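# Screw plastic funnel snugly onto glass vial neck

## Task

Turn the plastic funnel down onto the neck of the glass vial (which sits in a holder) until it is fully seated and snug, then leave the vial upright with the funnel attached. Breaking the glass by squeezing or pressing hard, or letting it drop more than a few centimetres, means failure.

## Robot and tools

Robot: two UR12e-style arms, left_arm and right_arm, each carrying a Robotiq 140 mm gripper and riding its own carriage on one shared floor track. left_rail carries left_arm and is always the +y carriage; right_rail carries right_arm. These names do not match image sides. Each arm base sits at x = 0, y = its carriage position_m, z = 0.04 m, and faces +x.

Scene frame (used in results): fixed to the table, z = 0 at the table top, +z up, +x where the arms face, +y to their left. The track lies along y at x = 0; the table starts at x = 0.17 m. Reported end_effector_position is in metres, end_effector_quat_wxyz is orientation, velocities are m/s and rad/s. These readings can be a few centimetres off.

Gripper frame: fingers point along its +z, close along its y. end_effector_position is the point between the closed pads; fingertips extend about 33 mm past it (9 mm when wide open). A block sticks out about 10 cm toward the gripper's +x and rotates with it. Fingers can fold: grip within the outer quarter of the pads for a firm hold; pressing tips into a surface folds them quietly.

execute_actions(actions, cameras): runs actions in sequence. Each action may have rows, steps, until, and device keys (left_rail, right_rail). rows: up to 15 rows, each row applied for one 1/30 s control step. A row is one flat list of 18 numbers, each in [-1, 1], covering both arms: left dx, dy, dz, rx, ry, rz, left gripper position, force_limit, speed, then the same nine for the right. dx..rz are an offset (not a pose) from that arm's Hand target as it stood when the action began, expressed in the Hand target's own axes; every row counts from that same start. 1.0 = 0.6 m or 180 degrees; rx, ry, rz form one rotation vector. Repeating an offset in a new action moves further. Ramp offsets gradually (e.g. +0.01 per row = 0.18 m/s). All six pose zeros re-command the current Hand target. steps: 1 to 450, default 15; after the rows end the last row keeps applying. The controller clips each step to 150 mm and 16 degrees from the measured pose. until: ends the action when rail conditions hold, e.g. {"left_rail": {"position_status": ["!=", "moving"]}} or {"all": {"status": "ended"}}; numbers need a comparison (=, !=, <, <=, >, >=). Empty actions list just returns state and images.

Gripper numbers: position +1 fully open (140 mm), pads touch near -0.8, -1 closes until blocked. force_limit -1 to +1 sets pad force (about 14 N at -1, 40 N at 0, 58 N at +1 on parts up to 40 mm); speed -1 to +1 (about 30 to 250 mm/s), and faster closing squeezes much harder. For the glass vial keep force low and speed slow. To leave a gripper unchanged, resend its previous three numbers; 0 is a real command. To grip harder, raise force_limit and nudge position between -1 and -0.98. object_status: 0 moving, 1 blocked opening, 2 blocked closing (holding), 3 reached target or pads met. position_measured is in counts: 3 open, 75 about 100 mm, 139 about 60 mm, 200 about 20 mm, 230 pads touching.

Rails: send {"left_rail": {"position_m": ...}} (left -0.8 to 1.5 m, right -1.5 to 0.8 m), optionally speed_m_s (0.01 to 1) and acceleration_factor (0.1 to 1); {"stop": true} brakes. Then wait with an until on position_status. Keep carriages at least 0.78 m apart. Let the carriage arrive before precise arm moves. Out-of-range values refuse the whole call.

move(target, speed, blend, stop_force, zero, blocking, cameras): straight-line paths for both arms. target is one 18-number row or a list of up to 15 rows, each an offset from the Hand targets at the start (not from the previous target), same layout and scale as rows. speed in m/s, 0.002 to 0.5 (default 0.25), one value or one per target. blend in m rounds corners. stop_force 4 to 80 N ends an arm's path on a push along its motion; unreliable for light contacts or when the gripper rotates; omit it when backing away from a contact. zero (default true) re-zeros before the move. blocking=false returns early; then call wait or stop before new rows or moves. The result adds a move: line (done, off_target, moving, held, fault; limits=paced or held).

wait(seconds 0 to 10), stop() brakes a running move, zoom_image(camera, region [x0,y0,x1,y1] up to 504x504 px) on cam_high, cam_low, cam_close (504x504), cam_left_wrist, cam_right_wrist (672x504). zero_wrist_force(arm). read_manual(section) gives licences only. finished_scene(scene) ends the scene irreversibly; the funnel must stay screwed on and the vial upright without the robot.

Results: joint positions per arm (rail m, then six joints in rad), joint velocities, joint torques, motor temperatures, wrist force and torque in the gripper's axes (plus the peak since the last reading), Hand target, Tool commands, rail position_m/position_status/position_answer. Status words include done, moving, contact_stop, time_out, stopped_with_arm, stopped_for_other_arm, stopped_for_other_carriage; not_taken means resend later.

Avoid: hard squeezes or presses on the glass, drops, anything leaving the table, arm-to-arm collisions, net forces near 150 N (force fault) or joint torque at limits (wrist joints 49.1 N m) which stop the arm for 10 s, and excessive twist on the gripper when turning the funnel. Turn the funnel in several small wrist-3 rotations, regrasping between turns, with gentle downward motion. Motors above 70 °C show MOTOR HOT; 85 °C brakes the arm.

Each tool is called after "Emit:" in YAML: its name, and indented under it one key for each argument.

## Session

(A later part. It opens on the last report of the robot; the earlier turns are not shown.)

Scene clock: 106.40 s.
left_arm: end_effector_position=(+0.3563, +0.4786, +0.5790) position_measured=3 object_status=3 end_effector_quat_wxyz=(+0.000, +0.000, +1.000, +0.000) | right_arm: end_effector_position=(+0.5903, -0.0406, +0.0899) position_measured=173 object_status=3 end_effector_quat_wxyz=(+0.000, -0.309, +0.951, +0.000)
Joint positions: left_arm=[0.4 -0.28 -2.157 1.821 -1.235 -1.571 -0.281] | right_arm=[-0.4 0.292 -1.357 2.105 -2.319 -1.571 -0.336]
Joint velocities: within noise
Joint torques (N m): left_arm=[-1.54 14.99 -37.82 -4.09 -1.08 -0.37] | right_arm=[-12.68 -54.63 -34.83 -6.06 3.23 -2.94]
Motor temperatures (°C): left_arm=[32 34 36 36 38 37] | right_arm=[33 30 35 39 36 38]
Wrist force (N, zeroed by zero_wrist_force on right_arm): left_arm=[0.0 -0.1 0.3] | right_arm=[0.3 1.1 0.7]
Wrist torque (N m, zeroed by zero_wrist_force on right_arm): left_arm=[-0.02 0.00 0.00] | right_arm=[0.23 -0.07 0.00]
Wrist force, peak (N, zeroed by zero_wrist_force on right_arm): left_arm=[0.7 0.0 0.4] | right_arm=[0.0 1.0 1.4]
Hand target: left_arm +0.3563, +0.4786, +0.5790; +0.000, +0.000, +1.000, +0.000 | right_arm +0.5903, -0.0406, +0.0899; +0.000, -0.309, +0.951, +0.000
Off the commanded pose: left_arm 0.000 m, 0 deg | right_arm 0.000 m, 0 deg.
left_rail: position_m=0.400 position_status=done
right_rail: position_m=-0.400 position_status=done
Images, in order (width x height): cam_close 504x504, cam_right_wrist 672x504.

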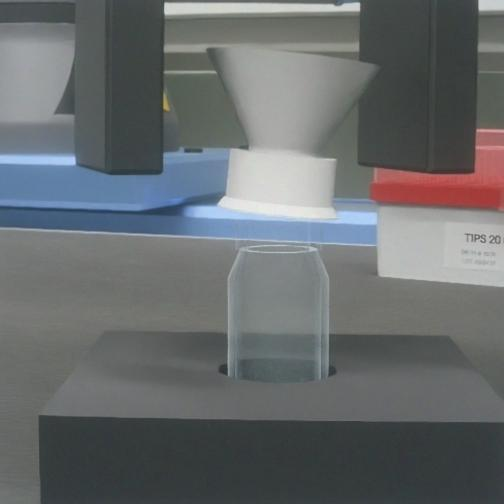

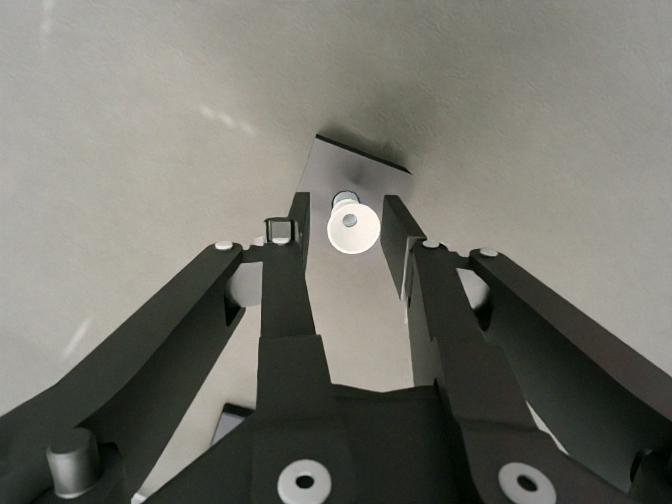

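Emit:
move:
  target: [0,0,0,0,0,0,1,-1,-1,-0.0048,0.0018,0,0,0,0,-0.35,-1,-1]
  speed: 0.02
  cameras: []

Emit:
execute_actions:
  actions:
    - {"rows":[[0,0,0,0,0,0,1,-1,-1,0,0,0,0,0,0,-1,-1,-1]],"steps":45}
  cameras: ["cam_close","cam_right_wrist"]

Scene clock: 108.20 s.
left_arm: end_effector_position=(+0.3563, +0.4786, +0.5790) position_measured=3 object_status=3 end_effector_quat_wxyz=(+0.000, +0.000, +1.000, +0.000) | right_arm: end_effector_position=(+0.5920, -0.0381, +0.0899) position_measured=173 object_status=3 end_effector_quat_wxyz=(+0.000, -0.309, +0.951, +0.000)
Joint positions: left_arm=[0.4 -0.28 -2.157 1.821 -1.235 -1.571 -0.281] | right_arm=[-0.4 0.295 -1.353 2.1 -2.318 -1.571 -0.333]
Joint velocities: within noise
Joint torques (N m): left_arm=[-0.44 13.95 -38.99 -3.76 -1.14 -0.45] | right_arm=[7.97 -47.88 -42.62 -1.58 3.47 3.09]
Motor temperatures (°C): left_arm=[32 34 36 36 38 37] | right_arm=[33 30 35 39 36 38]
Wrist force (N, zeroed by zero_wrist_force on right_arm): left_arm=[-0.1 -0.1 0.2] | right_arm=[-0.3 0.8 1.0]
Wrist torque (N m, zeroed by zero_wrist_force on right_arm): left_arm=[-0.03 0.03 0.00] | right_arm=[0.18 0.04 0.00]
Wrist force, peak (N, zeroed by zero_wrist_force on right_arm): left_arm=[0.2 -0.1 0.7] | right_arm=[-0.1 1.4 1.4]
Hand target: left_arm +0.3563, +0.4786, +0.5790; +0.000, +0.000, +1.000, +0.000 | right_arm +0.5920, -0.0380, +0.0899; +0.000, -0.309, +0.951, +0.000
Off the commanded pose: left_arm 0.000 m, 0 deg | right_arm 0.000 m, 0 deg.
left_rail: position_m=0.400 position_status=done
right_rail: position_m=-0.400 position_status=done
move: done
No camera images: "cameras" was empty.

Scene clock: 109.90 s.
left_arm: end_effector_position=(+0.3563, +0.4786, +0.5790) position_measured=3 object_status=3 end_effector_quat_wxyz=(+0.000, +0.000, +1.000, +0.000) | right_arm: end_effector_position=(+0.5920, -0.0380, +0.0899) position_measured=193 object_status=2 end_effector_quat_wxyz=(+0.000, -0.309, +0.951, +0.000)
Joint positions: left_arm=[0.4 -0.28 -2.157 1.821 -1.235 -1.571 -0.281] | right_arm=[-0.4 0.295 -1.353 2.1 -2.318 -1.571 -0.333]
Joint velocities: within noise
Joint torques (N m): left_arm=[-0.59 14.58 -37.67 -3.78 -1.18 -0.23] | right_arm=[6.64 -49.75 -39.98 -2.85 3.38 3.02]
Motor temperatures (°C): left_arm=[32 34 36 36 38 37] | right_arm=[33 30 35 39 36 38]
Wrist force (N, zeroed by zero_wrist_force on right_arm): left_arm=[0.0 -0.1 0.2] | right_arm=[0.4 0.5 0.5]
Wrist torque (N m, zeroed by zero_wrist_force on right_arm): left_arm=[-0.03 0.00 0.00] | right_arm=[0.11 -0.08 0.00]
Wrist force, peak (N, zeroed by zero_wrist_force on right_arm): left_arm=[-0.2 0.0 0.7] | right_arm=[0.3 1.1 1.2]
Hand target: left_arm +0.3563, +0.4786, +0.5790; +0.000, +0.000, +1.000, +0.000 | right_arm +0.5920, -0.0380, +0.0899; +0.000, -0.309, +0.951, +0.000
Off the commanded pose: left_arm 0.000 m, 0 deg | right_arm 0.000 m, 0 deg.
left_rail: position_m=0.400 position_status=done
right_rail: position_m=-0.400 position_status=done
Images, in order (width x height): cam_close 504x504, cam_right_wrist 672x504.

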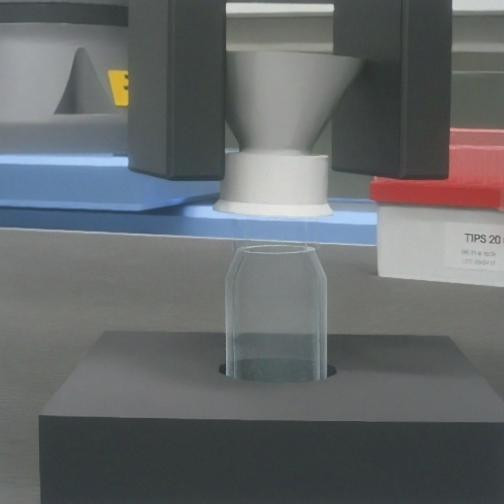

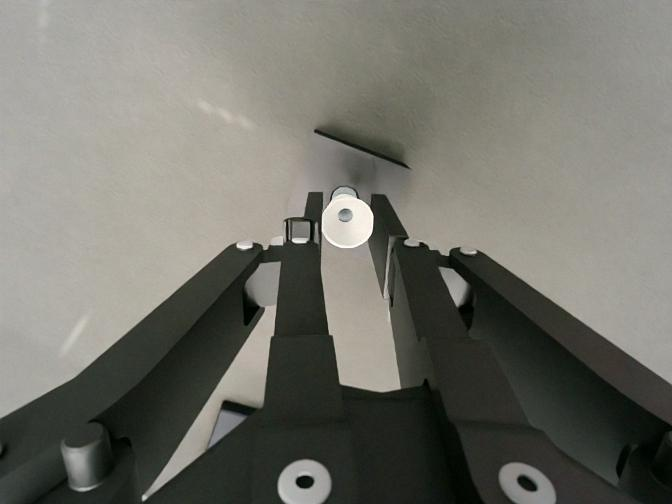

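Emit:
move:
  target:
    - [0,0,0,0,0,0,1,-1,-1,0,0,0.0003,0,0,0.4,-1,-1,-1]
    - [0,0,0,0,0,0,1,-1,-1,0,0,0.0008,0,0,0.8,-1,-1,-1]
  speed: 0.25
  blend: 0.01
  cameras: ["cam_close","cam_right_wrist"]

Scene clock: 116.60 s.
left_arm: end_effector_position=(+0.3563, +0.4786, +0.5790) position_measured=3 object_status=3 end_effector_quat_wxyz=(+0.000, +0.000, +1.000, +0.000) | right_arm: end_effector_position=(+0.5920, -0.0380, +0.0895) position_measured=193 object_status=2 end_effector_quat_wxyz=(+0.000, +0.809, +0.588, +0.000)
Joint positions: left_arm=[0.4 -0.28 -2.157 1.821 -1.235 -1.571 -0.28] | right_arm=[-0.4 0.295 -1.352 2.1 -2.319 -1.571 2.18]
Joint velocities: within noise
Joint torques (N m): left_arm=[-1.43 16.05 -38.28 -3.85 -1.01 -0.33] | right_arm=[7.16 -49.6 -41.98 -3.57 -2.93 3.53]
Motor temperatures (°C): left_arm=[32 34 36 36 38 37] | right_arm=[33 30 35 39 36 38]
Wrist force (N, zeroed by zero_wrist_force on right_arm): left_arm=[-0.3 0.0 0.2] | right_arm=[0.3 0.5 -0.3]
Wrist torque (N m, zeroed by zero_wrist_force on right_arm): left_arm=[0.00 0.07 0.00] | right_arm=[0.16 -0.16 -0.01]
Wrist force, peak (N, zeroed by zero_wrist_force on right_arm): left_arm=[0.4 -0.5 0.6] | right_arm=[-0.1 1.3 1.0]
Hand target: left_arm +0.3563, +0.4786, +0.5790; +0.000, +0.000, +1.000, +0.000 | right_arm +0.5920, -0.0380, +0.0895; +0.000, +0.809, +0.588, +0.000
Off the commanded pose: left_arm 0.000 m, 0 deg | right_arm 0.000 m, 0 deg.
left_rail: position_m=0.400 position_status=done
right_rail: position_m=-0.400 position_status=done
move: done; blend cut to 0 m at target 1
Images, in order (width x height): cam_close 504x504, cam_right_wrist 672x504.

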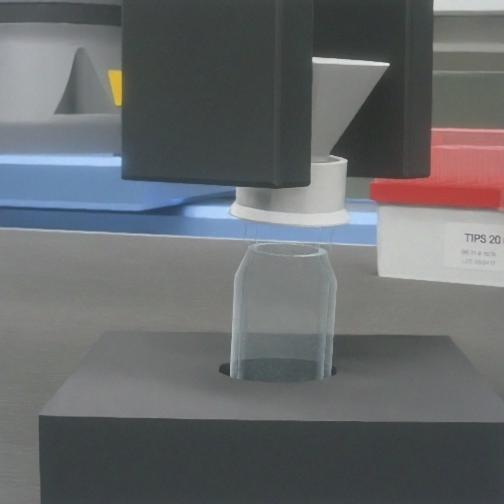

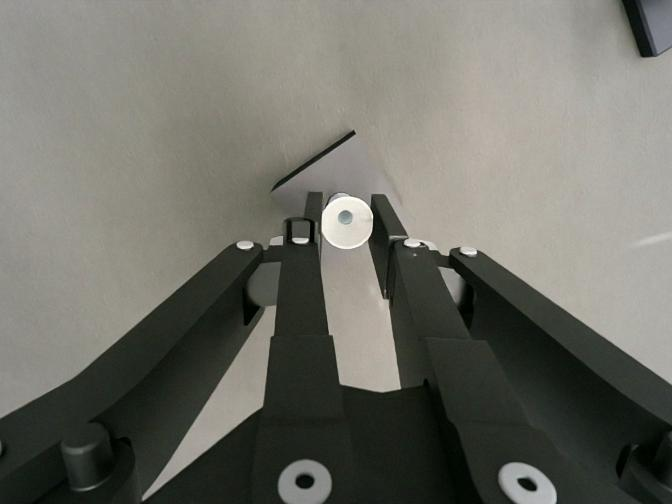

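Emit:
move:
  target:
    - [0,0,0,0,0,0,1,-1,-1,0,0,0.0007,0,0,0.4,-1,-1,-1]
    - [0,0,0,0,0,0,1,-1,-1,0,0,0.0015,0,0,0.8,-1,-1,-1]
  speed: 0.25
  cameras: ["cam_close","cam_right_wrist"]

Scene clock: 124.43 s.
left_arm: end_effector_position=(+0.3563, +0.4786, +0.5790) position_measured=3 object_status=3 end_effector_quat_wxyz=(+0.000, +0.000, +1.000, +0.000) | right_arm: end_effector_position=(+0.5920, -0.0380, +0.0886) position_measured=193 object_status=2 end_effector_quat_wxyz=(+0.000, +0.809, -0.588, +0.000)
Joint positions: left_arm=[0.4 -0.28 -2.157 1.821 -1.235 -1.571 -0.281] | right_arm=[-0.4 0.295 -1.351 2.101 -2.321 -1.571 4.693]
Joint velocities: within noise
Joint torques (N m): left_arm=[-4 14.51 -38.54 -4.07 -1.48 -0.17] | right_arm=[6.46 -50.16 -43.83 -4.37 -3.05 2.55]
Motor temperatures (°C): left_arm=[32 34 36 36 38 37] | right_arm=[33 30 35 39 36 38]
Wrist force (N, zeroed by zero_wrist_force on right_arm): left_arm=[-0.2 -0.3 0.1] | right_arm=[0.5 1.9 0.5]
Wrist torque (N m, zeroed by zero_wrist_force on right_arm): left_arm=[-0.08 0.04 0.00] | right_arm=[0.13 -0.12 -0.02]
Wrist force, peak (N, zeroed by zero_wrist_force on right_arm): left_arm=[0.1 -0.6 0.8] | right_arm=[-0.6 1.6 -3.1]
Hand target: left_arm +0.3563, +0.4786, +0.5790; +0.000, +0.000, +1.000, +0.000 | right_arm +0.5920, -0.0380, +0.0886; +0.000, +0.809, -0.588, +0.000
Off the commanded pose: left_arm 0.000 m, 0 deg | right_arm 0.000 m, 0 deg.
left_rail: position_m=0.400 position_status=done
right_rail: position_m=-0.400 position_status=done
move: done
Images, in order (width x height): cam_close 504x504, cam_right_wrist 672x504.

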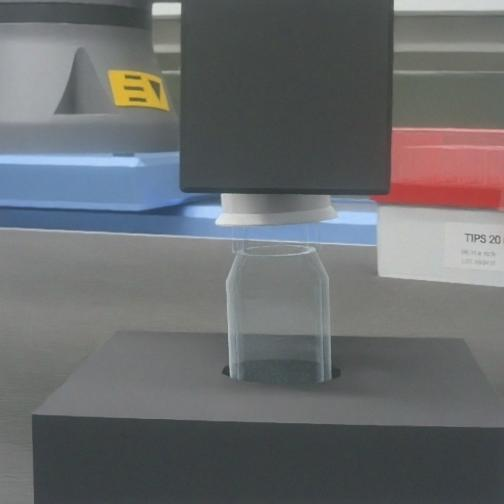

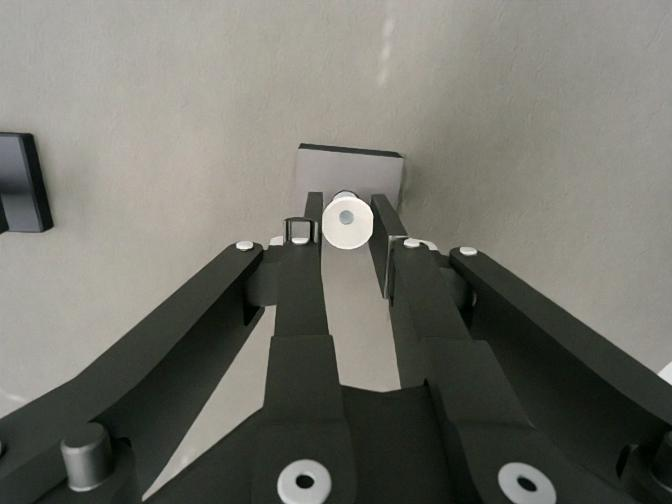

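Emit:
move:
  target: [0,0,0,0,0,0,1,-1,-1,0,0,0.001,0,0,0.45,-1,-1,-1]
  speed: 0.25
  cameras: ["cam_close"]

Emit:
execute_actions:
  actions:
    - {"rows":[[0,0,0,0,0,0,1,-1,-1,0,0,0,0,0,0,-0.35,-1,-1]],"steps":35}
  cameras: ["cam_close","cam_right_wrist"]

Scene clock: 128.47 s.
left_arm: end_effector_position=(+0.3563, +0.4786, +0.5790) position_measured=3 object_status=3 end_effector_quat_wxyz=(+0.000, +0.000, +1.000, +0.000) | right_arm: end_effector_position=(+0.5920, -0.0380, +0.0880) position_measured=193 object_status=2 end_effector_quat_wxyz=(+0.000, -0.233, +0.972, +0.000)
Joint positions: left_arm=[0.4 -0.28 -2.157 1.821 -1.235 -1.571 -0.28] | right_arm=[-0.4 0.295 -1.35 2.101 -2.322 -1.571 6.107]
Joint velocities: within noise
Joint torques (N m): left_arm=[-1.39 13.89 -39.25 -3.92 -1.6 -0.28] | right_arm=[8.28 -49.03 -41.79 -4.3 -3.36 2.75]
Motor temperatures (°C): left_arm=[32 34 36 36 38 37] | right_arm=[33 30 35 39 36 38]
Wrist force (N, zeroed by zero_wrist_force on right_arm): left_arm=[0.1 -0.1 0.1] | right_arm=[0.5 1.2 0.8]
Wrist torque (N m, zeroed by zero_wrist_force on right_arm): left_arm=[-0.02 -0.02 0.00] | right_arm=[0.19 -0.08 0.00]
Wrist force, peak (N, zeroed by zero_wrist_force on right_arm): left_arm=[0.1 -0.4 0.7] | right_arm=[0.3 2.4 0.7]
Hand target: left_arm +0.3563, +0.4786, +0.5790; +0.000, +0.000, +1.000, +0.000 | right_arm +0.5920, -0.0380, +0.0880; +0.000, -0.233, +0.972, +0.000
Off the commanded pose: left_arm 0.000 m, 0 deg | right_arm 0.000 m, 0 deg.
left_rail: position_m=0.400 position_status=done
right_rail: position_m=-0.400 position_status=done
move: done
Images, in order (width x height): cam_close 504x504.

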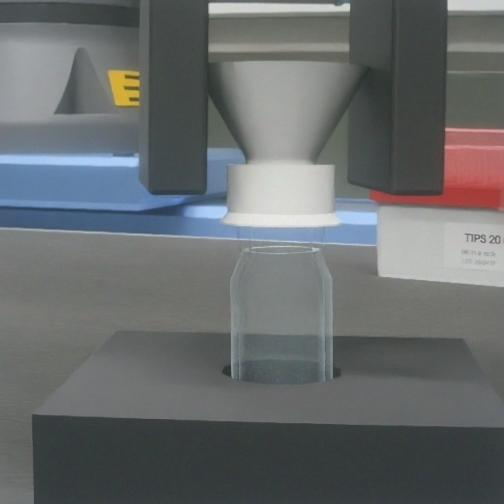

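Scene clock: 129.83 s.
left_arm: end_effector_position=(+0.3563, +0.4786, +0.5790) position_measured=3 object_status=3 end_effector_quat_wxyz=(+0.000, +0.000, +1.000, +0.000) | right_arm: end_effector_position=(+0.5920, -0.0380, +0.0880) position_measured=173 object_status=3 end_effector_quat_wxyz=(+0.000, -0.233, +0.972, +0.000)
Joint positions: left_arm=[0.4 -0.28 -2.157 1.821 -1.235 -1.571 -0.28] | right_arm=[-0.4 0.295 -1.35 2.101 -2.322 -1.571 6.107]
Joint velocities: within noise
Joint torques (N m): left_arm=[-0.75 15.52 -38.81 -3.88 -1.35 -0.73] | right_arm=[8.92 -50.6 -40.71 -2.27 -2.53 3.01]
Motor temperatures (°C): left_arm=[32 34 36 36 38 37] | right_arm=[33 30 35 39 36 38]
Wrist force (N, zeroed by zero_wrist_force on right_arm): left_arm=[0.2 0.1 0.2] | right_arm=[0.2 1.0 1.0]
Wrist torque (N m, zeroed by zero_wrist_force on right_arm): left_arm=[0.03 -0.05 0.00] | right_arm=[0.21 -0.04 0.02]
Wrist force, peak (N, zeroed by zero_wrist_force on right_arm): left_arm=[-0.2 -0.6 0.3] | right_arm=[0.2 0.7 1.6]
Hand target: left_arm +0.3563, +0.4786, +0.5790; +0.000, +0.000, +1.000, +0.000 | right_arm +0.5920, -0.0380, +0.0880; +0.000, -0.233, +0.972, +0.000
Off the commanded pose: left_arm 0.000 m, 0 deg | right_arm 0.000 m, 0 deg.
left_rail: position_m=0.400 position_status=done
right_rail: position_m=-0.400 position_status=done
Images, in order (width x height): cam_close 504x504, cam_right_wrist 672x504.

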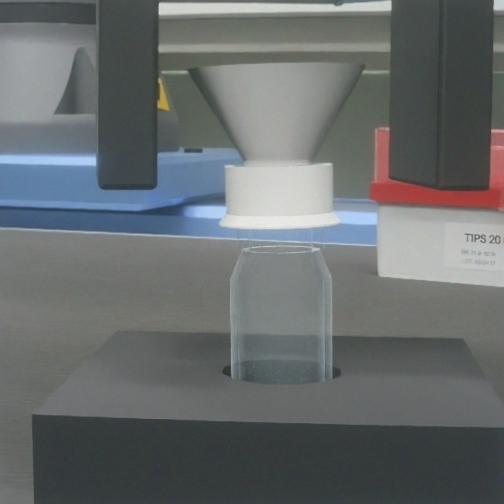

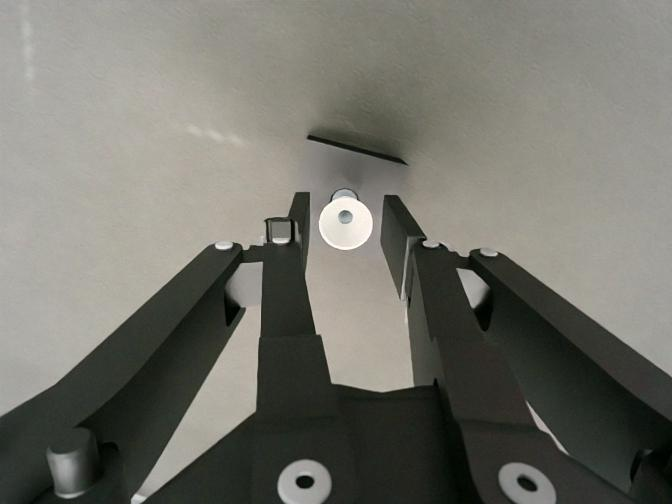

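Emit:
move:
  target:
    - [0,0,0,0,0,0,1,-1,-1,0,0,0,0,0,-0.8,-0.35,-1,-1]
    - [0,0,0,0,0,0,1,-1,-1,0,0,0,0,0,-1.6,-0.35,-1,-1]
  speed: 0.5
  cameras: []

Emit:
move:
  target:
    - [0,0,0,0,0,0,1,-1,-1,0,0,0,0,0,-0.8,-0.35,-1,-1]
    - [0,0,0,0,0,0,1,-1,-1,0,0,0,0,0,-1.6,-0.35,-1,-1]
  speed: 0.5
  cameras: ["cam_close","cam_right_wrist"]

every number of target 2 of 2 must lie in its column's range; nothing of the call was run
Scene clock: 131.10 s.
left_arm: end_effector_position=(+0.3563, +0.4786, +0.5790) position_measured=3 object_status=3 end_effector_quat_wxyz=(+0.000, +0.000, +1.000, +0.000) | right_arm: end_effector_position=(+0.5920, -0.0380, +0.0880) position_measured=173 object_status=3 end_effector_quat_wxyz=(+0.000, -0.233, +0.972, +0.000)
Joint positions: left_arm=[0.4 -0.28 -2.157 1.821 -1.235 -1.571 -0.28] | right_arm=[-0.4 0.295 -1.35 2.101 -2.322 -1.571 6.107]
Joint velocities: within noise
Joint torques (N m): left_arm=[0 15.94 -38.6 -3.9 -1.3 -0.26] | right_arm=[6.79 -52.86 -39.94 -2.54 -1.85 2.79]
Motor temperatures (°C): left_arm=[32 34 36 36 38 37] | right_arm=[33 30 35 39 36 38]
Wrist force (N, zeroed by zero_wrist_force on right_arm): left_arm=[-0.2 0.3 0.1] | right_arm=[-0.1 1.7 1.0]
Wrist torque (N m, zeroed by zero_wrist_force on right_arm): left_arm=[0.06 0.05 0.00] | right_arm=[0.37 0.03 0.01]
Wrist force, peak (N, zeroed by zero_wrist_force on right_arm): left_arm=[0.2 0.5 0.4] | right_arm=[-0.1 1.7 1.0]
Hand target: left_arm +0.3563, +0.4786, +0.5790; +0.000, +0.000, +1.000, +0.000 | right_arm +0.5920, -0.0380, +0.0880; +0.000, -0.233, +0.972, +0.000
Tool commands: left_gripper/position=+1.0 left_gripper/force_limit=-1.0 left_gripper/speed=-1.0 right_gripper/position=-0.35 right_gripper/force_limit=-1.0 right_gripper/speed=-1.0
Off the commanded pose: left_arm 0.000 m, 0 deg | right_arm 0.000 m, 0 deg.
left_rail: position_m=0.400 position_status=done
right_rail: position_m=-0.400 position_status=done

every number of target 2 of 2 must lie in its column's range; nothing of the call was run

Emit:
move:
  target:
    - [0,0,0,0,0,0,1,-1,-1,0,0,0,0,0,-0.8,-0.35,-1,-1]
    - [0,0,0,0,0,0,1,-1,-1,0,0,0,0,0,0.4,-0.35,-1,-1]
  speed: 0.5
  cameras: []

Emit:
move:
  target:
    - [0,0,0,0,0,0,1,-1,-1,0,0,0,0,0,-0.8,-0.35,-1,-1]
    - [0,0,0,0,0,0,1,-1,-1,0,0,0,0,0,0.4,-0.35,-1,-1]
  speed: 0.5
  cameras: ["cam_close","cam_right_wrist"]

Scene clock: 138.57 s.
left_arm: end_effector_position=(+0.3563, +0.4786, +0.5790) position_measured=3 object_status=3 end_effector_quat_wxyz=(+0.000, +0.000, +1.000, +0.000) | right_arm: end_effector_position=(+0.5920, -0.0380, +0.0879) position_measured=173 object_status=3 end_effector_quat_wxyz=(+0.000, +0.383, +0.924, +0.000)
Joint positions: left_arm=[0.4 -0.28 -2.157 1.821 -1.235 -1.571 -0.281] | right_arm=[-0.4 0.295 -1.35 2.101 -2.322 -1.571 1.081]
Joint velocities: within noise
Joint torques (N m): left_arm=[-2.29 13.52 -39.17 -4.22 -1.38 -0.27] | right_arm=[-13.26 -78.29 -30.1 -1.64 3.7 -3.17]
Motor temperatures (°C): left_arm=[32 34 36 36 38 37] | right_arm=[33 30 35 39 36 38]
Wrist force (N, zeroed by zero_wrist_force on right_arm): left_arm=[0.2 0.2 0.4] | right_arm=[-0.3 0.5 0.9]
Wrist torque (N m, zeroed by zero_wrist_force on right_arm): left_arm=[0.04 -0.04 0.00] | right_arm=[0.12 0.08 0.00]
Wrist force, peak (N, zeroed by zero_wrist_force on right_arm): left_arm=[0.9 0.2 0.4] | right_arm=[0.6 1.2 1.5]
Hand target: left_arm +0.3563, +0.4786, +0.5790; +0.000, +0.000, +1.000, +0.000 | right_arm +0.5920, -0.0380, +0.0880; +0.000, +0.383, +0.924, +0.000
Off the commanded pose: left_arm 0.000 m, 0 deg | right_arm 0.000 m, 0 deg.
left_rail: position_m=0.400 position_status=done
right_rail: position_m=-0.400 position_status=done
move: done
No camera images: "cameras" was empty.

Scene clock: 145.03 s.
left_arm: end_effector_position=(+0.3563, +0.4786, +0.5790) position_measured=3 object_status=3 end_effector_quat_wxyz=(+0.000, +0.000, +1.000, +0.000) | right_arm: end_effector_position=(+0.5920, -0.0380, +0.0879) position_measured=173 object_status=3 end_effector_quat_wxyz=(+0.000, +0.853, +0.522, +0.000)
Joint positions: left_arm=[0.4 -0.28 -2.157 1.821 -1.235 -1.571 -0.28] | right_arm=[-0.4 0.295 -1.35 2.101 -2.322 -1.571 -3.946]
Joint velocities: within noise
Joint torques (N m): left_arm=[-3.03 15.13 -38.49 -4.31 -1.83 -0.14] | right_arm=[-13.65 -78.1 -30.52 -1.98 3.82 -3.41]
Motor temperatures (°C): left_arm=[32 34 36 36 38 37] | right_arm=[33 30 35 39 36 38]
Wrist force (N, zeroed by zero_wrist_force on right_arm): left_arm=[0.2 -0.1 0.4] | right_arm=[0.5 0.6 0.8]
Wrist torque (N m, zeroed by zero_wrist_force on right_arm): left_arm=[-0.02 -0.05 0.00] | right_arm=[0.12 -0.10 -0.02]
Wrist force, peak (N, zeroed by zero_wrist_force on right_arm): left_arm=[0.0 -0.3 0.9] | right_arm=[-0.1 1.2 1.6]
Hand target: left_arm +0.3563, +0.4786, +0.5790; +0.000, +0.000, +1.000, +0.000 | right_arm +0.5920, -0.0380, +0.0880; +0.000, +0.853, +0.522, +0.000
Off the commanded pose: left_arm 0.000 m, 0 deg | right_arm 0.000 m, 0 deg.
left_rail: position_m=0.400 position_status=done
right_rail: position_m=-0.400 position_status=done
move: done
Images, in order (width x height): cam_close 504x504, cam_right_wrist 672x504.

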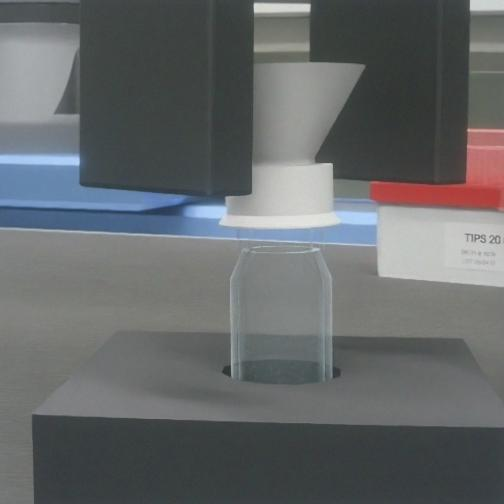

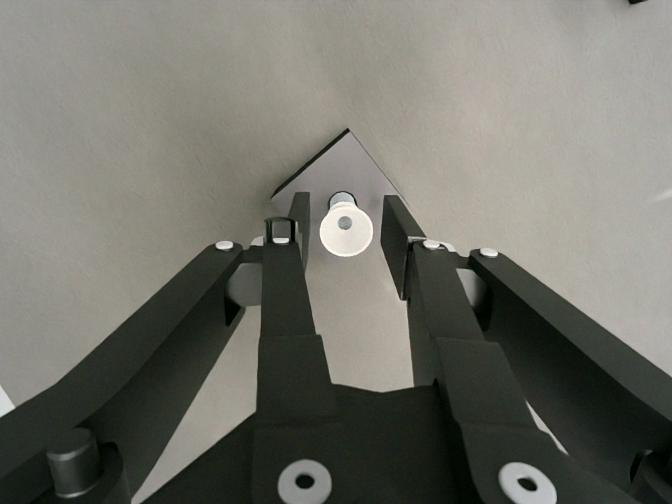

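Emit:
move:
  target: [0,0,0,0,0,0,1,-1,-1,-0.0034,-0.0007,0.0003,0,0,0,-0.35,-1,-1]
  speed: 0.02
  cameras: []

Emit:
execute_actions:
  actions:
    - {"rows":[[0,0,0,0,0,0,1,-1,-1,0,0,0,0,0,0,-1,-1,-1]],"steps":45}
  cameras: ["cam_right_wrist"]

Emit:
move:
  target:
    - [0,0,0,0,0,0,1,-1,-1,0,0,0.0007,0,0,0.4,-1,-1,-1]
    - [0,0,0,0,0,0,1,-1,-1,0,0,0.0014,0,0,0.8,-1,-1,-1]
  speed: 0.25
  cameras: ["cam_close","cam_right_wrist"]

Scene clock: 146.80 s.
left_arm: end_effector_position=(+0.3563, +0.4786, +0.5790) position_measured=3 object_status=3 end_effector_quat_wxyz=(+0.000, +0.000, +1.000, +0.000) | right_arm: end_effector_position=(+0.5907, -0.0396, +0.0878) position_measured=173 object_status=3 end_effector_quat_wxyz=(+0.000, +0.853, +0.522, +0.000)
Joint positions: left_arm=[0.4 -0.28 -2.157 1.821 -1.235 -1.571 -0.28] | right_arm=[-0.4 0.293 -1.353 2.105 -2.323 -1.571 -3.948]
Joint velocities: within noise
Joint torques (N m): left_arm=[-0.83 13.86 -38.65 -4.15 -1.74 -0.39] | right_arm=[-13.72 -80.4 -29.14 -7.68 3.71 -3.27]
Motor temperatures (°C): left_arm=[32 34 36 36 38 37] | right_arm=[33 30 35 39 36 38]
Wrist force (N, zeroed by zero_wrist_force on right_arm): left_arm=[0.2 -0.2 0.4] | right_arm=[0.4 0.6 1.2]
Wrist torque (N m, zeroed by zero_wrist_force on right_arm): left_arm=[-0.05 -0.03 0.00] | right_arm=[0.12 -0.09 -0.01]
Wrist force, peak (N, zeroed by zero_wrist_force on right_arm): left_arm=[-0.1 -0.2 0.9] | right_arm=[1.0 0.8 1.5]
Hand target: left_arm +0.3563, +0.4786, +0.5790; +0.000, +0.000, +1.000, +0.000 | right_arm +0.5907, -0.0396, +0.0878; +0.000, +0.853, +0.522, +0.000
Off the commanded pose: left_arm 0.000 m, 0 deg | right_arm 0.000 m, 0 deg.
left_rail: position_m=0.400 position_status=done
right_rail: position_m=-0.400 position_status=done
move: done
No camera images: "cameras" was empty.

Scene clock: 148.50 s.
left_arm: end_effector_position=(+0.3563, +0.4786, +0.5790) position_measured=3 object_status=3 end_effector_quat_wxyz=(+0.000, +0.000, +1.000, +0.000) | right_arm: end_effector_position=(+0.5907, -0.0396, +0.0878) position_measured=193 object_status=2 end_effector_quat_wxyz=(+0.000, +0.853, +0.522, +0.000)
Joint positions: left_arm=[0.4 -0.28 -2.157 1.821 -1.235 -1.571 -0.281] | right_arm=[-0.4 0.293 -1.353 2.105 -2.323 -1.571 -3.948]
Joint velocities: within noise
Joint torques (N m): left_arm=[-3.7 15.19 -38.73 -4.05 -1.77 -0.47] | right_arm=[-13.76 -76.49 -31.65 -6.68 3.77 -2.95]
Motor temperatures (°C): left_arm=[32 34 36 36 38 37] | right_arm=[33 30 35 39 36 38]
Wrist force (N, zeroed by zero_wrist_force on right_arm): left_arm=[0.4 0.2 0.4] | right_arm=[0.0 1.2 1.0]
Wrist torque (N m, zeroed by zero_wrist_force on right_arm): left_arm=[0.04 -0.09 0.00] | right_arm=[0.26 0.00 -0.01]
Wrist force, peak (N, zeroed by zero_wrist_force on right_arm): left_arm=[0.5 -0.5 0.4] | right_arm=[0.7 1.2 1.3]
Hand target: left_arm +0.3563, +0.4786, +0.5790; +0.000, +0.000, +1.000, +0.000 | right_arm +0.5907, -0.0396, +0.0878; +0.000, +0.853, +0.522, +0.000
Off the commanded pose: left_arm 0.000 m, 0 deg | right_arm 0.000 m, 0 deg.
left_rail: position_m=0.400 position_status=done
right_rail: position_m=-0.400 position_status=done
Images, in order (width x height): cam_right_wrist 672x504.

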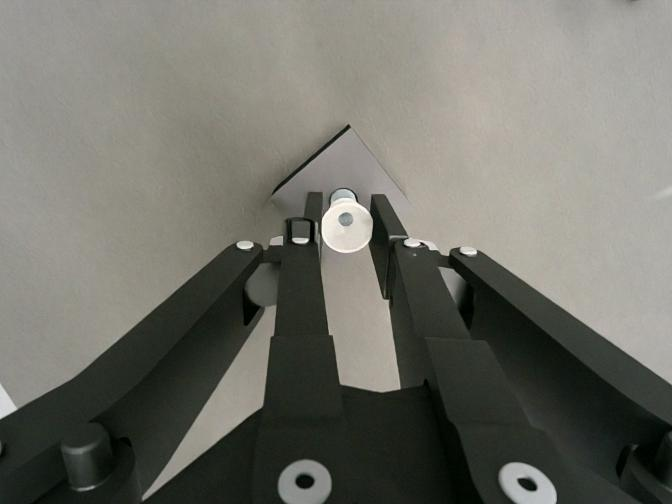

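Scene clock: 154.70 s.
left_arm: end_effector_position=(+0.3563, +0.4786, +0.5790) position_measured=3 object_status=3 end_effector_quat_wxyz=(+0.000, +0.000, +1.000, +0.000) | right_arm: end_effector_position=(+0.5907, -0.0397, +0.0869) position_measured=193 object_status=2 end_effector_quat_wxyz=(+0.000, +0.760, -0.649, +0.000)
Joint positions: left_arm=[0.4 -0.28 -2.157 1.821 -1.235 -1.571 -0.281] | right_arm=[-0.4 0.293 -1.352 2.106 -2.325 -1.571 -1.435]
Joint velocities: within noise
Joint torques (N m): left_arm=[-0.9 15.94 -39.38 -3.87 -1.57 -0.34] | right_arm=[7.35 -49.79 -42.46 -3.98 -3.17 3.37]
Motor temperatures (°C): left_arm=[32 34 36 36 38 37] | right_arm=[33 30 35 39 36 38]
Wrist force (N, zeroed by zero_wrist_force on right_arm): left_arm=[0.0 -0.2 0.4] | right_arm=[-0.1 1.3 0.7]
Wrist torque (N m, zeroed by zero_wrist_force on right_arm): left_arm=[-0.05 0.00 0.00] | right_arm=[0.26 -0.04 -0.01]
Wrist force, peak (N, zeroed by zero_wrist_force on right_arm): left_arm=[0.2 -0.9 0.3] | right_arm=[0.1 1.6 0.8]
Hand target: left_arm +0.3563, +0.4786, +0.5790; +0.000, +0.000, +1.000, +0.000 | right_arm +0.5907, -0.0396, +0.0869; +0.000, +0.760, -0.649, +0.000
Off the commanded pose: left_arm 0.000 m, 0 deg | right_arm 0.000 m, 0 deg.
left_rail: position_m=0.400 position_status=done
right_rail: position_m=-0.400 position_status=done
move: done
Images, in order (width x height): cam_close 504x504, cam_right_wrist 672x504.

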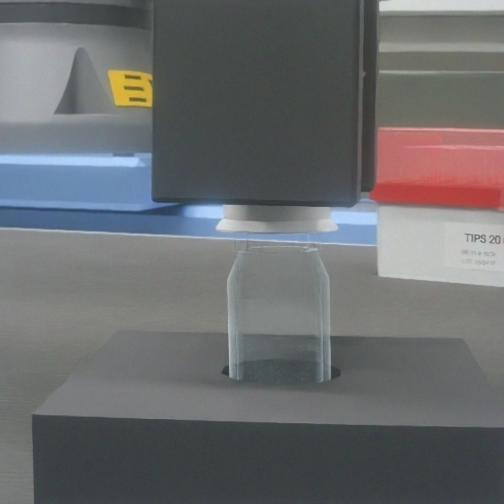

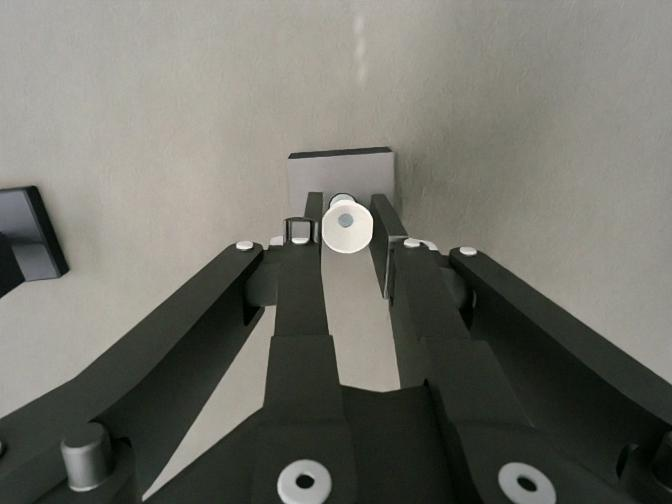

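Good; continue.

Emit:
move:
  target:
    - [0,0,0,0,0,0,1,-1,-1,0,0,0.0009,0,0,0.4,-1,-1,-1]
    - [0,0,0,0,0,0,1,-1,-1,0,0,0.0019,0,0,0.8,-1,-1,-1]
  speed: 0.25
  cameras: ["cam_close"]

Emit:
move:
  target:
    - [0,0,0,0,0,0,1,-1,-1,0,0,0.0009,0,0,0.4,-1,-1,-1]
    - [0,0,0,0,0,0,1,-1,-1,0,0,0.0019,0,0,0.8,-1,-1,-1]
  speed: 0.25
  cameras: ["cam_close","cam_right_wrist"]

Scene clock: 161.50 s.
left_arm: end_effector_position=(+0.3563, +0.4786, +0.5790) position_measured=3 object_status=3 end_effector_quat_wxyz=(+0.000, +0.000, +1.000, +0.000) | right_arm: end_effector_position=(+0.5907, -0.0397, +0.0858) position_measured=193 object_status=2 end_effector_quat_wxyz=(+0.000, +0.383, +0.924, +0.000)
Joint positions: left_arm=[0.4 -0.28 -2.157 1.821 -1.235 -1.571 -0.28] | right_arm=[-0.4 0.293 -1.35 2.107 -2.327 -1.571 1.079]
Joint velocities: within noise
Joint torques (N m): left_arm=[-4.24 13.71 -38.63 -4.2 -1.89 -0.57] | right_arm=[7.59 -48.08 -41.15 -3.93 -3.23 2.55]
Motor temperatures (°C): left_arm=[32 34 36 36 38 37] | right_arm=[33 30 35 39 36 38]
Wrist force (N, zeroed by zero_wrist_force on right_arm): left_arm=[-0.3 -0.4 0.1] | right_arm=[0.5 1.7 -0.1]
Wrist torque (N m, zeroed by zero_wrist_force on right_arm): left_arm=[-0.09 0.06 0.00] | right_arm=[0.14 -0.07 0.00]
Wrist force, peak (N, zeroed by zero_wrist_force on right_arm): left_arm=[0.5 -0.1 0.8] | right_arm=[0.5 2.5 -0.6]
Hand target: left_arm +0.3563, +0.4786, +0.5790; +0.000, +0.000, +1.000, +0.000 | right_arm +0.5907, -0.0396, +0.0858; +0.000, +0.383, +0.924, +0.000
Off the commanded pose: left_arm 0.000 m, 0 deg | right_arm 0.000 m, 0 deg.
left_rail: position_m=0.400 position_status=done
right_rail: position_m=-0.400 position_status=done
move: done
Images, in order (width x height): cam_close 504x504.

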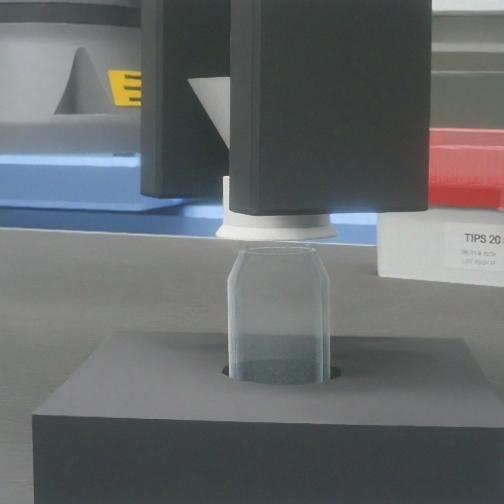

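Scene clock: 167.70 s.
left_arm: end_effector_position=(+0.3563, +0.4786, +0.5790) position_measured=3 object_status=3 end_effector_quat_wxyz=(+0.000, +0.000, +1.000, +0.000) | right_arm: end_effector_position=(+0.5907, -0.0397, +0.0847) position_measured=193 object_status=2 end_effector_quat_wxyz=(+0.000, +0.997, -0.078, +0.000)
Joint positions: left_arm=[0.4 -0.28 -2.157 1.821 -1.235 -1.571 -0.281] | right_arm=[-0.4 0.293 -1.349 2.107 -2.33 -1.571 3.592]
Joint velocities: within noise
Joint torques (N m): left_arm=[-4.2 13.61 -38.41 -4.26 -1.76 -0.09] | right_arm=[9.31 -48.72 -40.26 -3.84 -3.33 3.3]
Motor temperatures (°C): left_arm=[32 34 36 36 38 37] | right_arm=[33 30 35 39 36 38]
Wrist force (N, zeroed by zero_wrist_force on right_arm): left_arm=[0.2 0.0 0.4] | right_arm=[0.4 0.6 -1.6]
Wrist torque (N m, zeroed by zero_wrist_force on right_arm): left_arm=[0.00 -0.03 0.00] | right_arm=[0.28 -0.10 -0.01]
Wrist force, peak (N, zeroed by zero_wrist_force on right_arm): left_arm=[0.2 -0.3 0.7] | right_arm=[0.0 0.4 -3.3]
Hand target: left_arm +0.3563, +0.4786, +0.5790; +0.000, +0.000, +1.000, +0.000 | right_arm +0.5907, -0.0396, +0.0847; +0.000, +0.997, -0.078, +0.000
Off the commanded pose: left_arm 0.000 m, 0 deg | right_arm 0.000 m, 0 deg.
left_rail: position_m=0.400 position_status=done
right_rail: position_m=-0.400 position_status=done
move: done
Images, in order (width x height): cam_close 504x504, cam_right_wrist 672x504.

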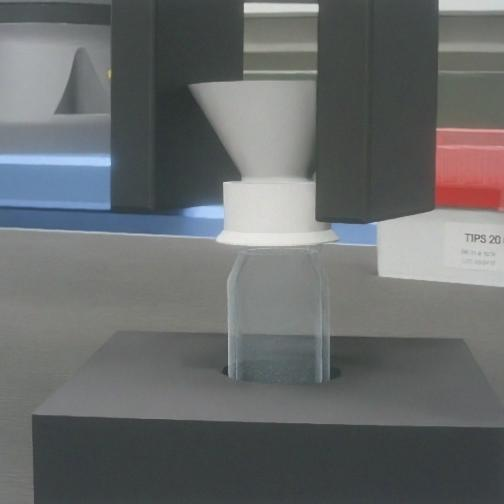

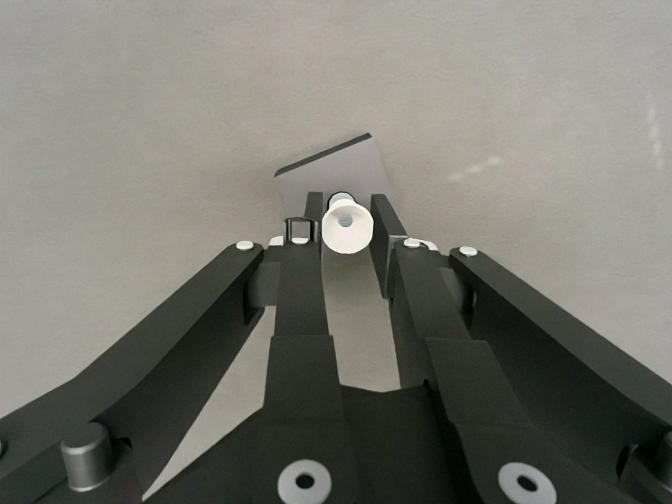

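Emit:
move:
  target: [0,0,0,0,0,0,1,-1,-1,0,0,0.0008,0,0,0.4,-1,-1,-1]
  speed: 0.25
  cameras: ["cam_close"]

Emit:
move:
  target: [0,0,0,0,0,0,1,-1,-1,0,0,0.0005,0,0,0.4,-1,-1,-1]
  speed: 0.25
  cameras: ["cam_close","cam_right_wrist"]

Scene clock: 171.27 s.
left_arm: end_effector_position=(+0.3563, +0.4786, +0.5790) position_measured=3 object_status=3 end_effector_quat_wxyz=(+0.000, +0.000, +1.000, +0.000) | right_arm: end_effector_position=(+0.5907, -0.0397, +0.0842) position_measured=193 object_status=2 end_effector_quat_wxyz=(+0.000, +0.760, -0.649, +0.000)
Joint positions: left_arm=[0.4 -0.28 -2.157 1.821 -1.235 -1.571 -0.281] | right_arm=[-0.4 0.293 -1.348 2.108 -2.331 -1.571 4.849]
Joint velocities: within noise
Joint torques (N m): left_arm=[-4.53 12.01 -39.33 -4.07 -1.69 -0.16] | right_arm=[7.7 -45.75 -40.06 -3.54 -3.11 3.41]
Motor temperatures (°C): left_arm=[32 34 36 36 38 37] | right_arm=[33 30 35 39 36 38]
Wrist force (N, zeroed by zero_wrist_force on right_arm): left_arm=[0.0 -0.3 0.7] | right_arm=[0.5 1.5 -4.6]
Wrist torque (N m, zeroed by zero_wrist_force on right_arm): left_arm=[-0.07 0.00 0.00] | right_arm=[0.24 -0.10 -0.04]
Wrist force, peak (N, zeroed by zero_wrist_force on right_arm): left_arm=[-0.6 -0.1 0.7] | right_arm=[0.4 0.9 -5.0]
Hand target: left_arm +0.3563, +0.4786, +0.5790; +0.000, +0.000, +1.000, +0.000 | right_arm +0.5907, -0.0396, +0.0842; +0.000, +0.760, -0.649, +0.000
Off the commanded pose: left_arm 0.000 m, 0 deg | right_arm 0.000 m, 0 deg.
left_rail: position_m=0.400 position_status=done
right_rail: position_m=-0.400 position_status=done
move: done
Images, in order (width x height): cam_close 504x504.

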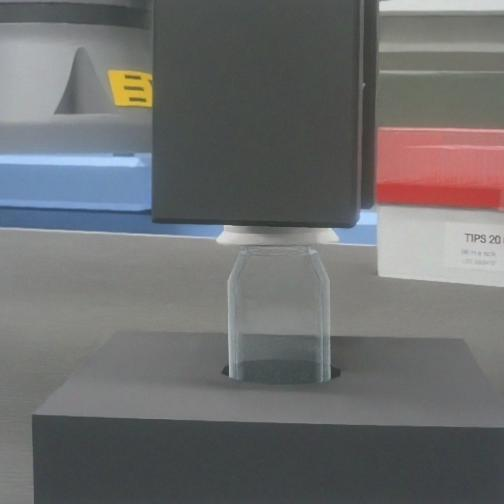

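Scene clock: 174.37 s.
left_arm: end_effector_position=(+0.3563, +0.4786, +0.5790) position_measured=3 object_status=3 end_effector_quat_wxyz=(+0.000, +0.000, +1.000, +0.000) | right_arm: end_effector_position=(+0.5907, -0.0397, +0.0839) position_measured=193 object_status=2 end_effector_quat_wxyz=(+0.000, -0.233, +0.972, +0.000)
Joint positions: left_arm=[0.4 -0.28 -2.157 1.821 -1.235 -1.571 -0.281] | right_arm=[-0.4 0.293 -1.348 2.108 -2.331 -1.571 6.105]
Joint velocities: within noise
Joint torques (N m): left_arm=[-2.38 14.44 -39.38 -4.11 -1.99 -0.34] | right_arm=[6.78 -46.21 -40.52 -3.26 -3.22 2.27]
Motor temperatures (°C): left_arm=[32 34 36 36 38 37] | right_arm=[33 30 35 39 36 38]
Wrist force (N, zeroed by zero_wrist_force on right_arm): left_arm=[0.2 -0.2 0.2] | right_arm=[0.2 1.2 -1.8]
Wrist torque (N m, zeroed by zero_wrist_force on right_arm): left_arm=[-0.06 -0.03 0.00] | right_arm=[0.14 -0.04 -0.03]
Wrist force, peak (N, zeroed by zero_wrist_force on right_arm): left_arm=[0.1 -0.7 0.5] | right_arm=[0.4 1.1 -4.4]
Hand target: left_arm +0.3563, +0.4786, +0.5790; +0.000, +0.000, +1.000, +0.000 | right_arm +0.5907, -0.0396, +0.0839; +0.000, -0.233, +0.972, +0.000
Off the commanded pose: left_arm 0.000 m, 0 deg | right_arm 0.000 m, 0 deg.
left_rail: position_m=0.400 position_status=done
right_rail: position_m=-0.400 position_status=done
move: done
Images, in order (width x height): cam_close 504x504, cam_right_wrist 672x504.

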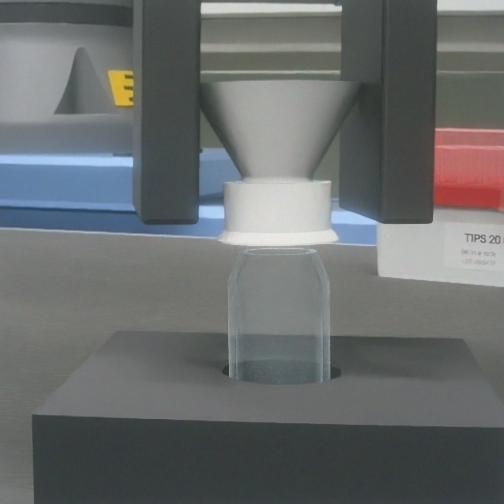

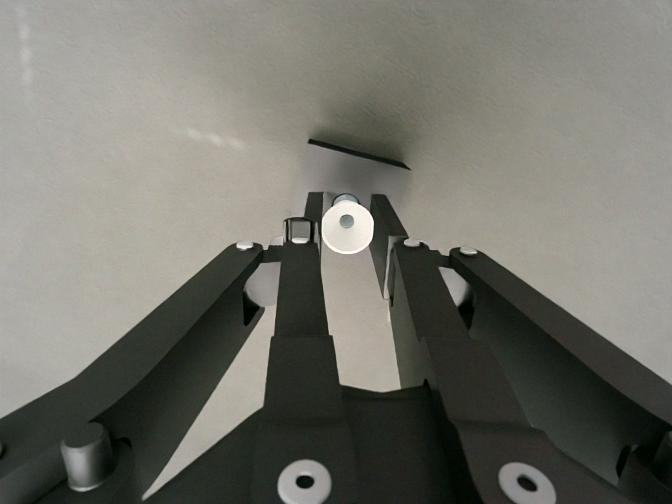

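Emit:
execute_actions:
  actions:
    - {"rows":[[0,0,0,0,0,0,1,-1,-1,0,0,0,0,0,0,-0.35,-1,-1]],"steps":35}
  cameras: ["cam_close","cam_right_wrist","cam_low"]

Emit:
zoom_image:
  camera: "cam_close"
  region: [200, 150, 360, 310]

Scene clock: 176.70 s.
left_arm: end_effector_position=(+0.3563, +0.4786, +0.5790) position_measured=3 object_status=3 end_effector_quat_wxyz=(+0.000, +0.000, +1.000, +0.000) | right_arm: end_effector_position=(+0.5907, -0.0396, +0.0839) position_measured=173 object_status=3 end_effector_quat_wxyz=(+0.000, -0.233, +0.972, +0.000)
Joint positions: left_arm=[0.4 -0.28 -2.157 1.821 -1.235 -1.571 -0.281] | right_arm=[-0.4 0.293 -1.348 2.108 -2.331 -1.571 6.105]
Joint velocities: within noise
Joint torques (N m): left_arm=[-3.78 13.83 -38.83 -4.2 -2.16 -0.41] | right_arm=[7.21 -54.24 -39.01 -2.88 -2.82 3.05]
Motor temperatures (°C): left_arm=[32 34 36 36 38 37] | right_arm=[33 30 35 39 36 38]
Wrist force (N, zeroed by zero_wrist_force on right_arm): left_arm=[-0.2 0.0 0.3] | right_arm=[0.3 0.7 0.8]
Wrist torque (N m, zeroed by zero_wrist_force on right_arm): left_arm=[-0.01 0.05 0.00] | right_arm=[0.14 -0.06 0.00]
Wrist force, peak (N, zeroed by zero_wrist_force on right_arm): left_arm=[0.4 -0.6 0.5] | right_arm=[-0.1 1.3 -2.5]
Hand target: left_arm +0.3563, +0.4786, +0.5790; +0.000, +0.000, +1.000, +0.000 | right_arm +0.5907, -0.0396, +0.0839; +0.000, -0.233, +0.972, +0.000
Off the commanded pose: left_arm 0.000 m, 0 deg | right_arm 0.000 m, 0 deg.
left_rail: position_m=0.400 position_status=done
right_rail: position_m=-0.400 position_status=done
Images, in order (width x height): cam_low 504x504, cam_close 504x504, cam_right_wrist 672x504.

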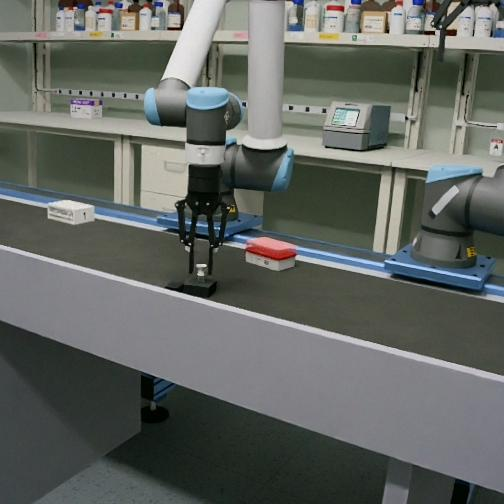

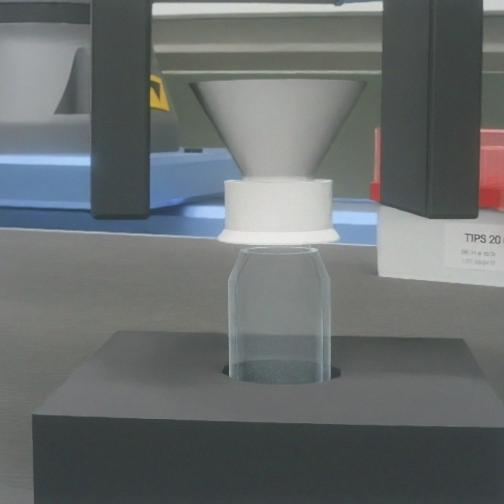

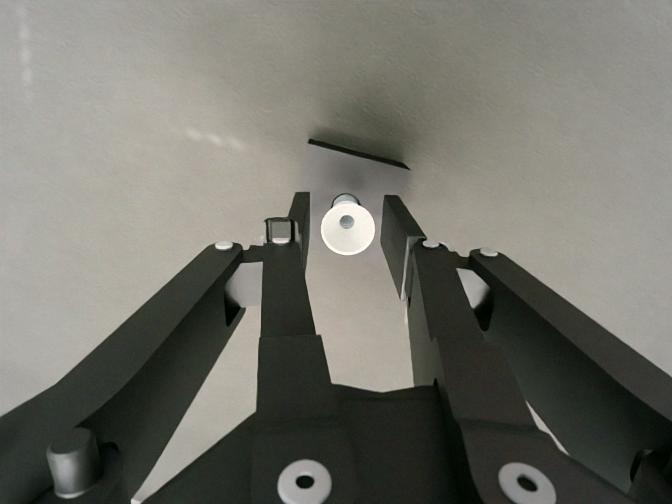

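Scaled by 3.150 from the camera's 504x504 image, which has a finer 720x720 frame.

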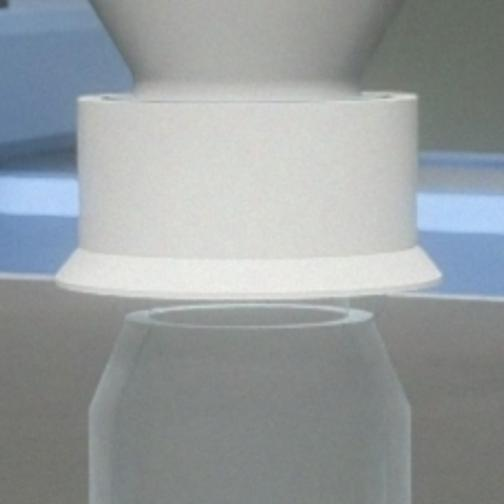

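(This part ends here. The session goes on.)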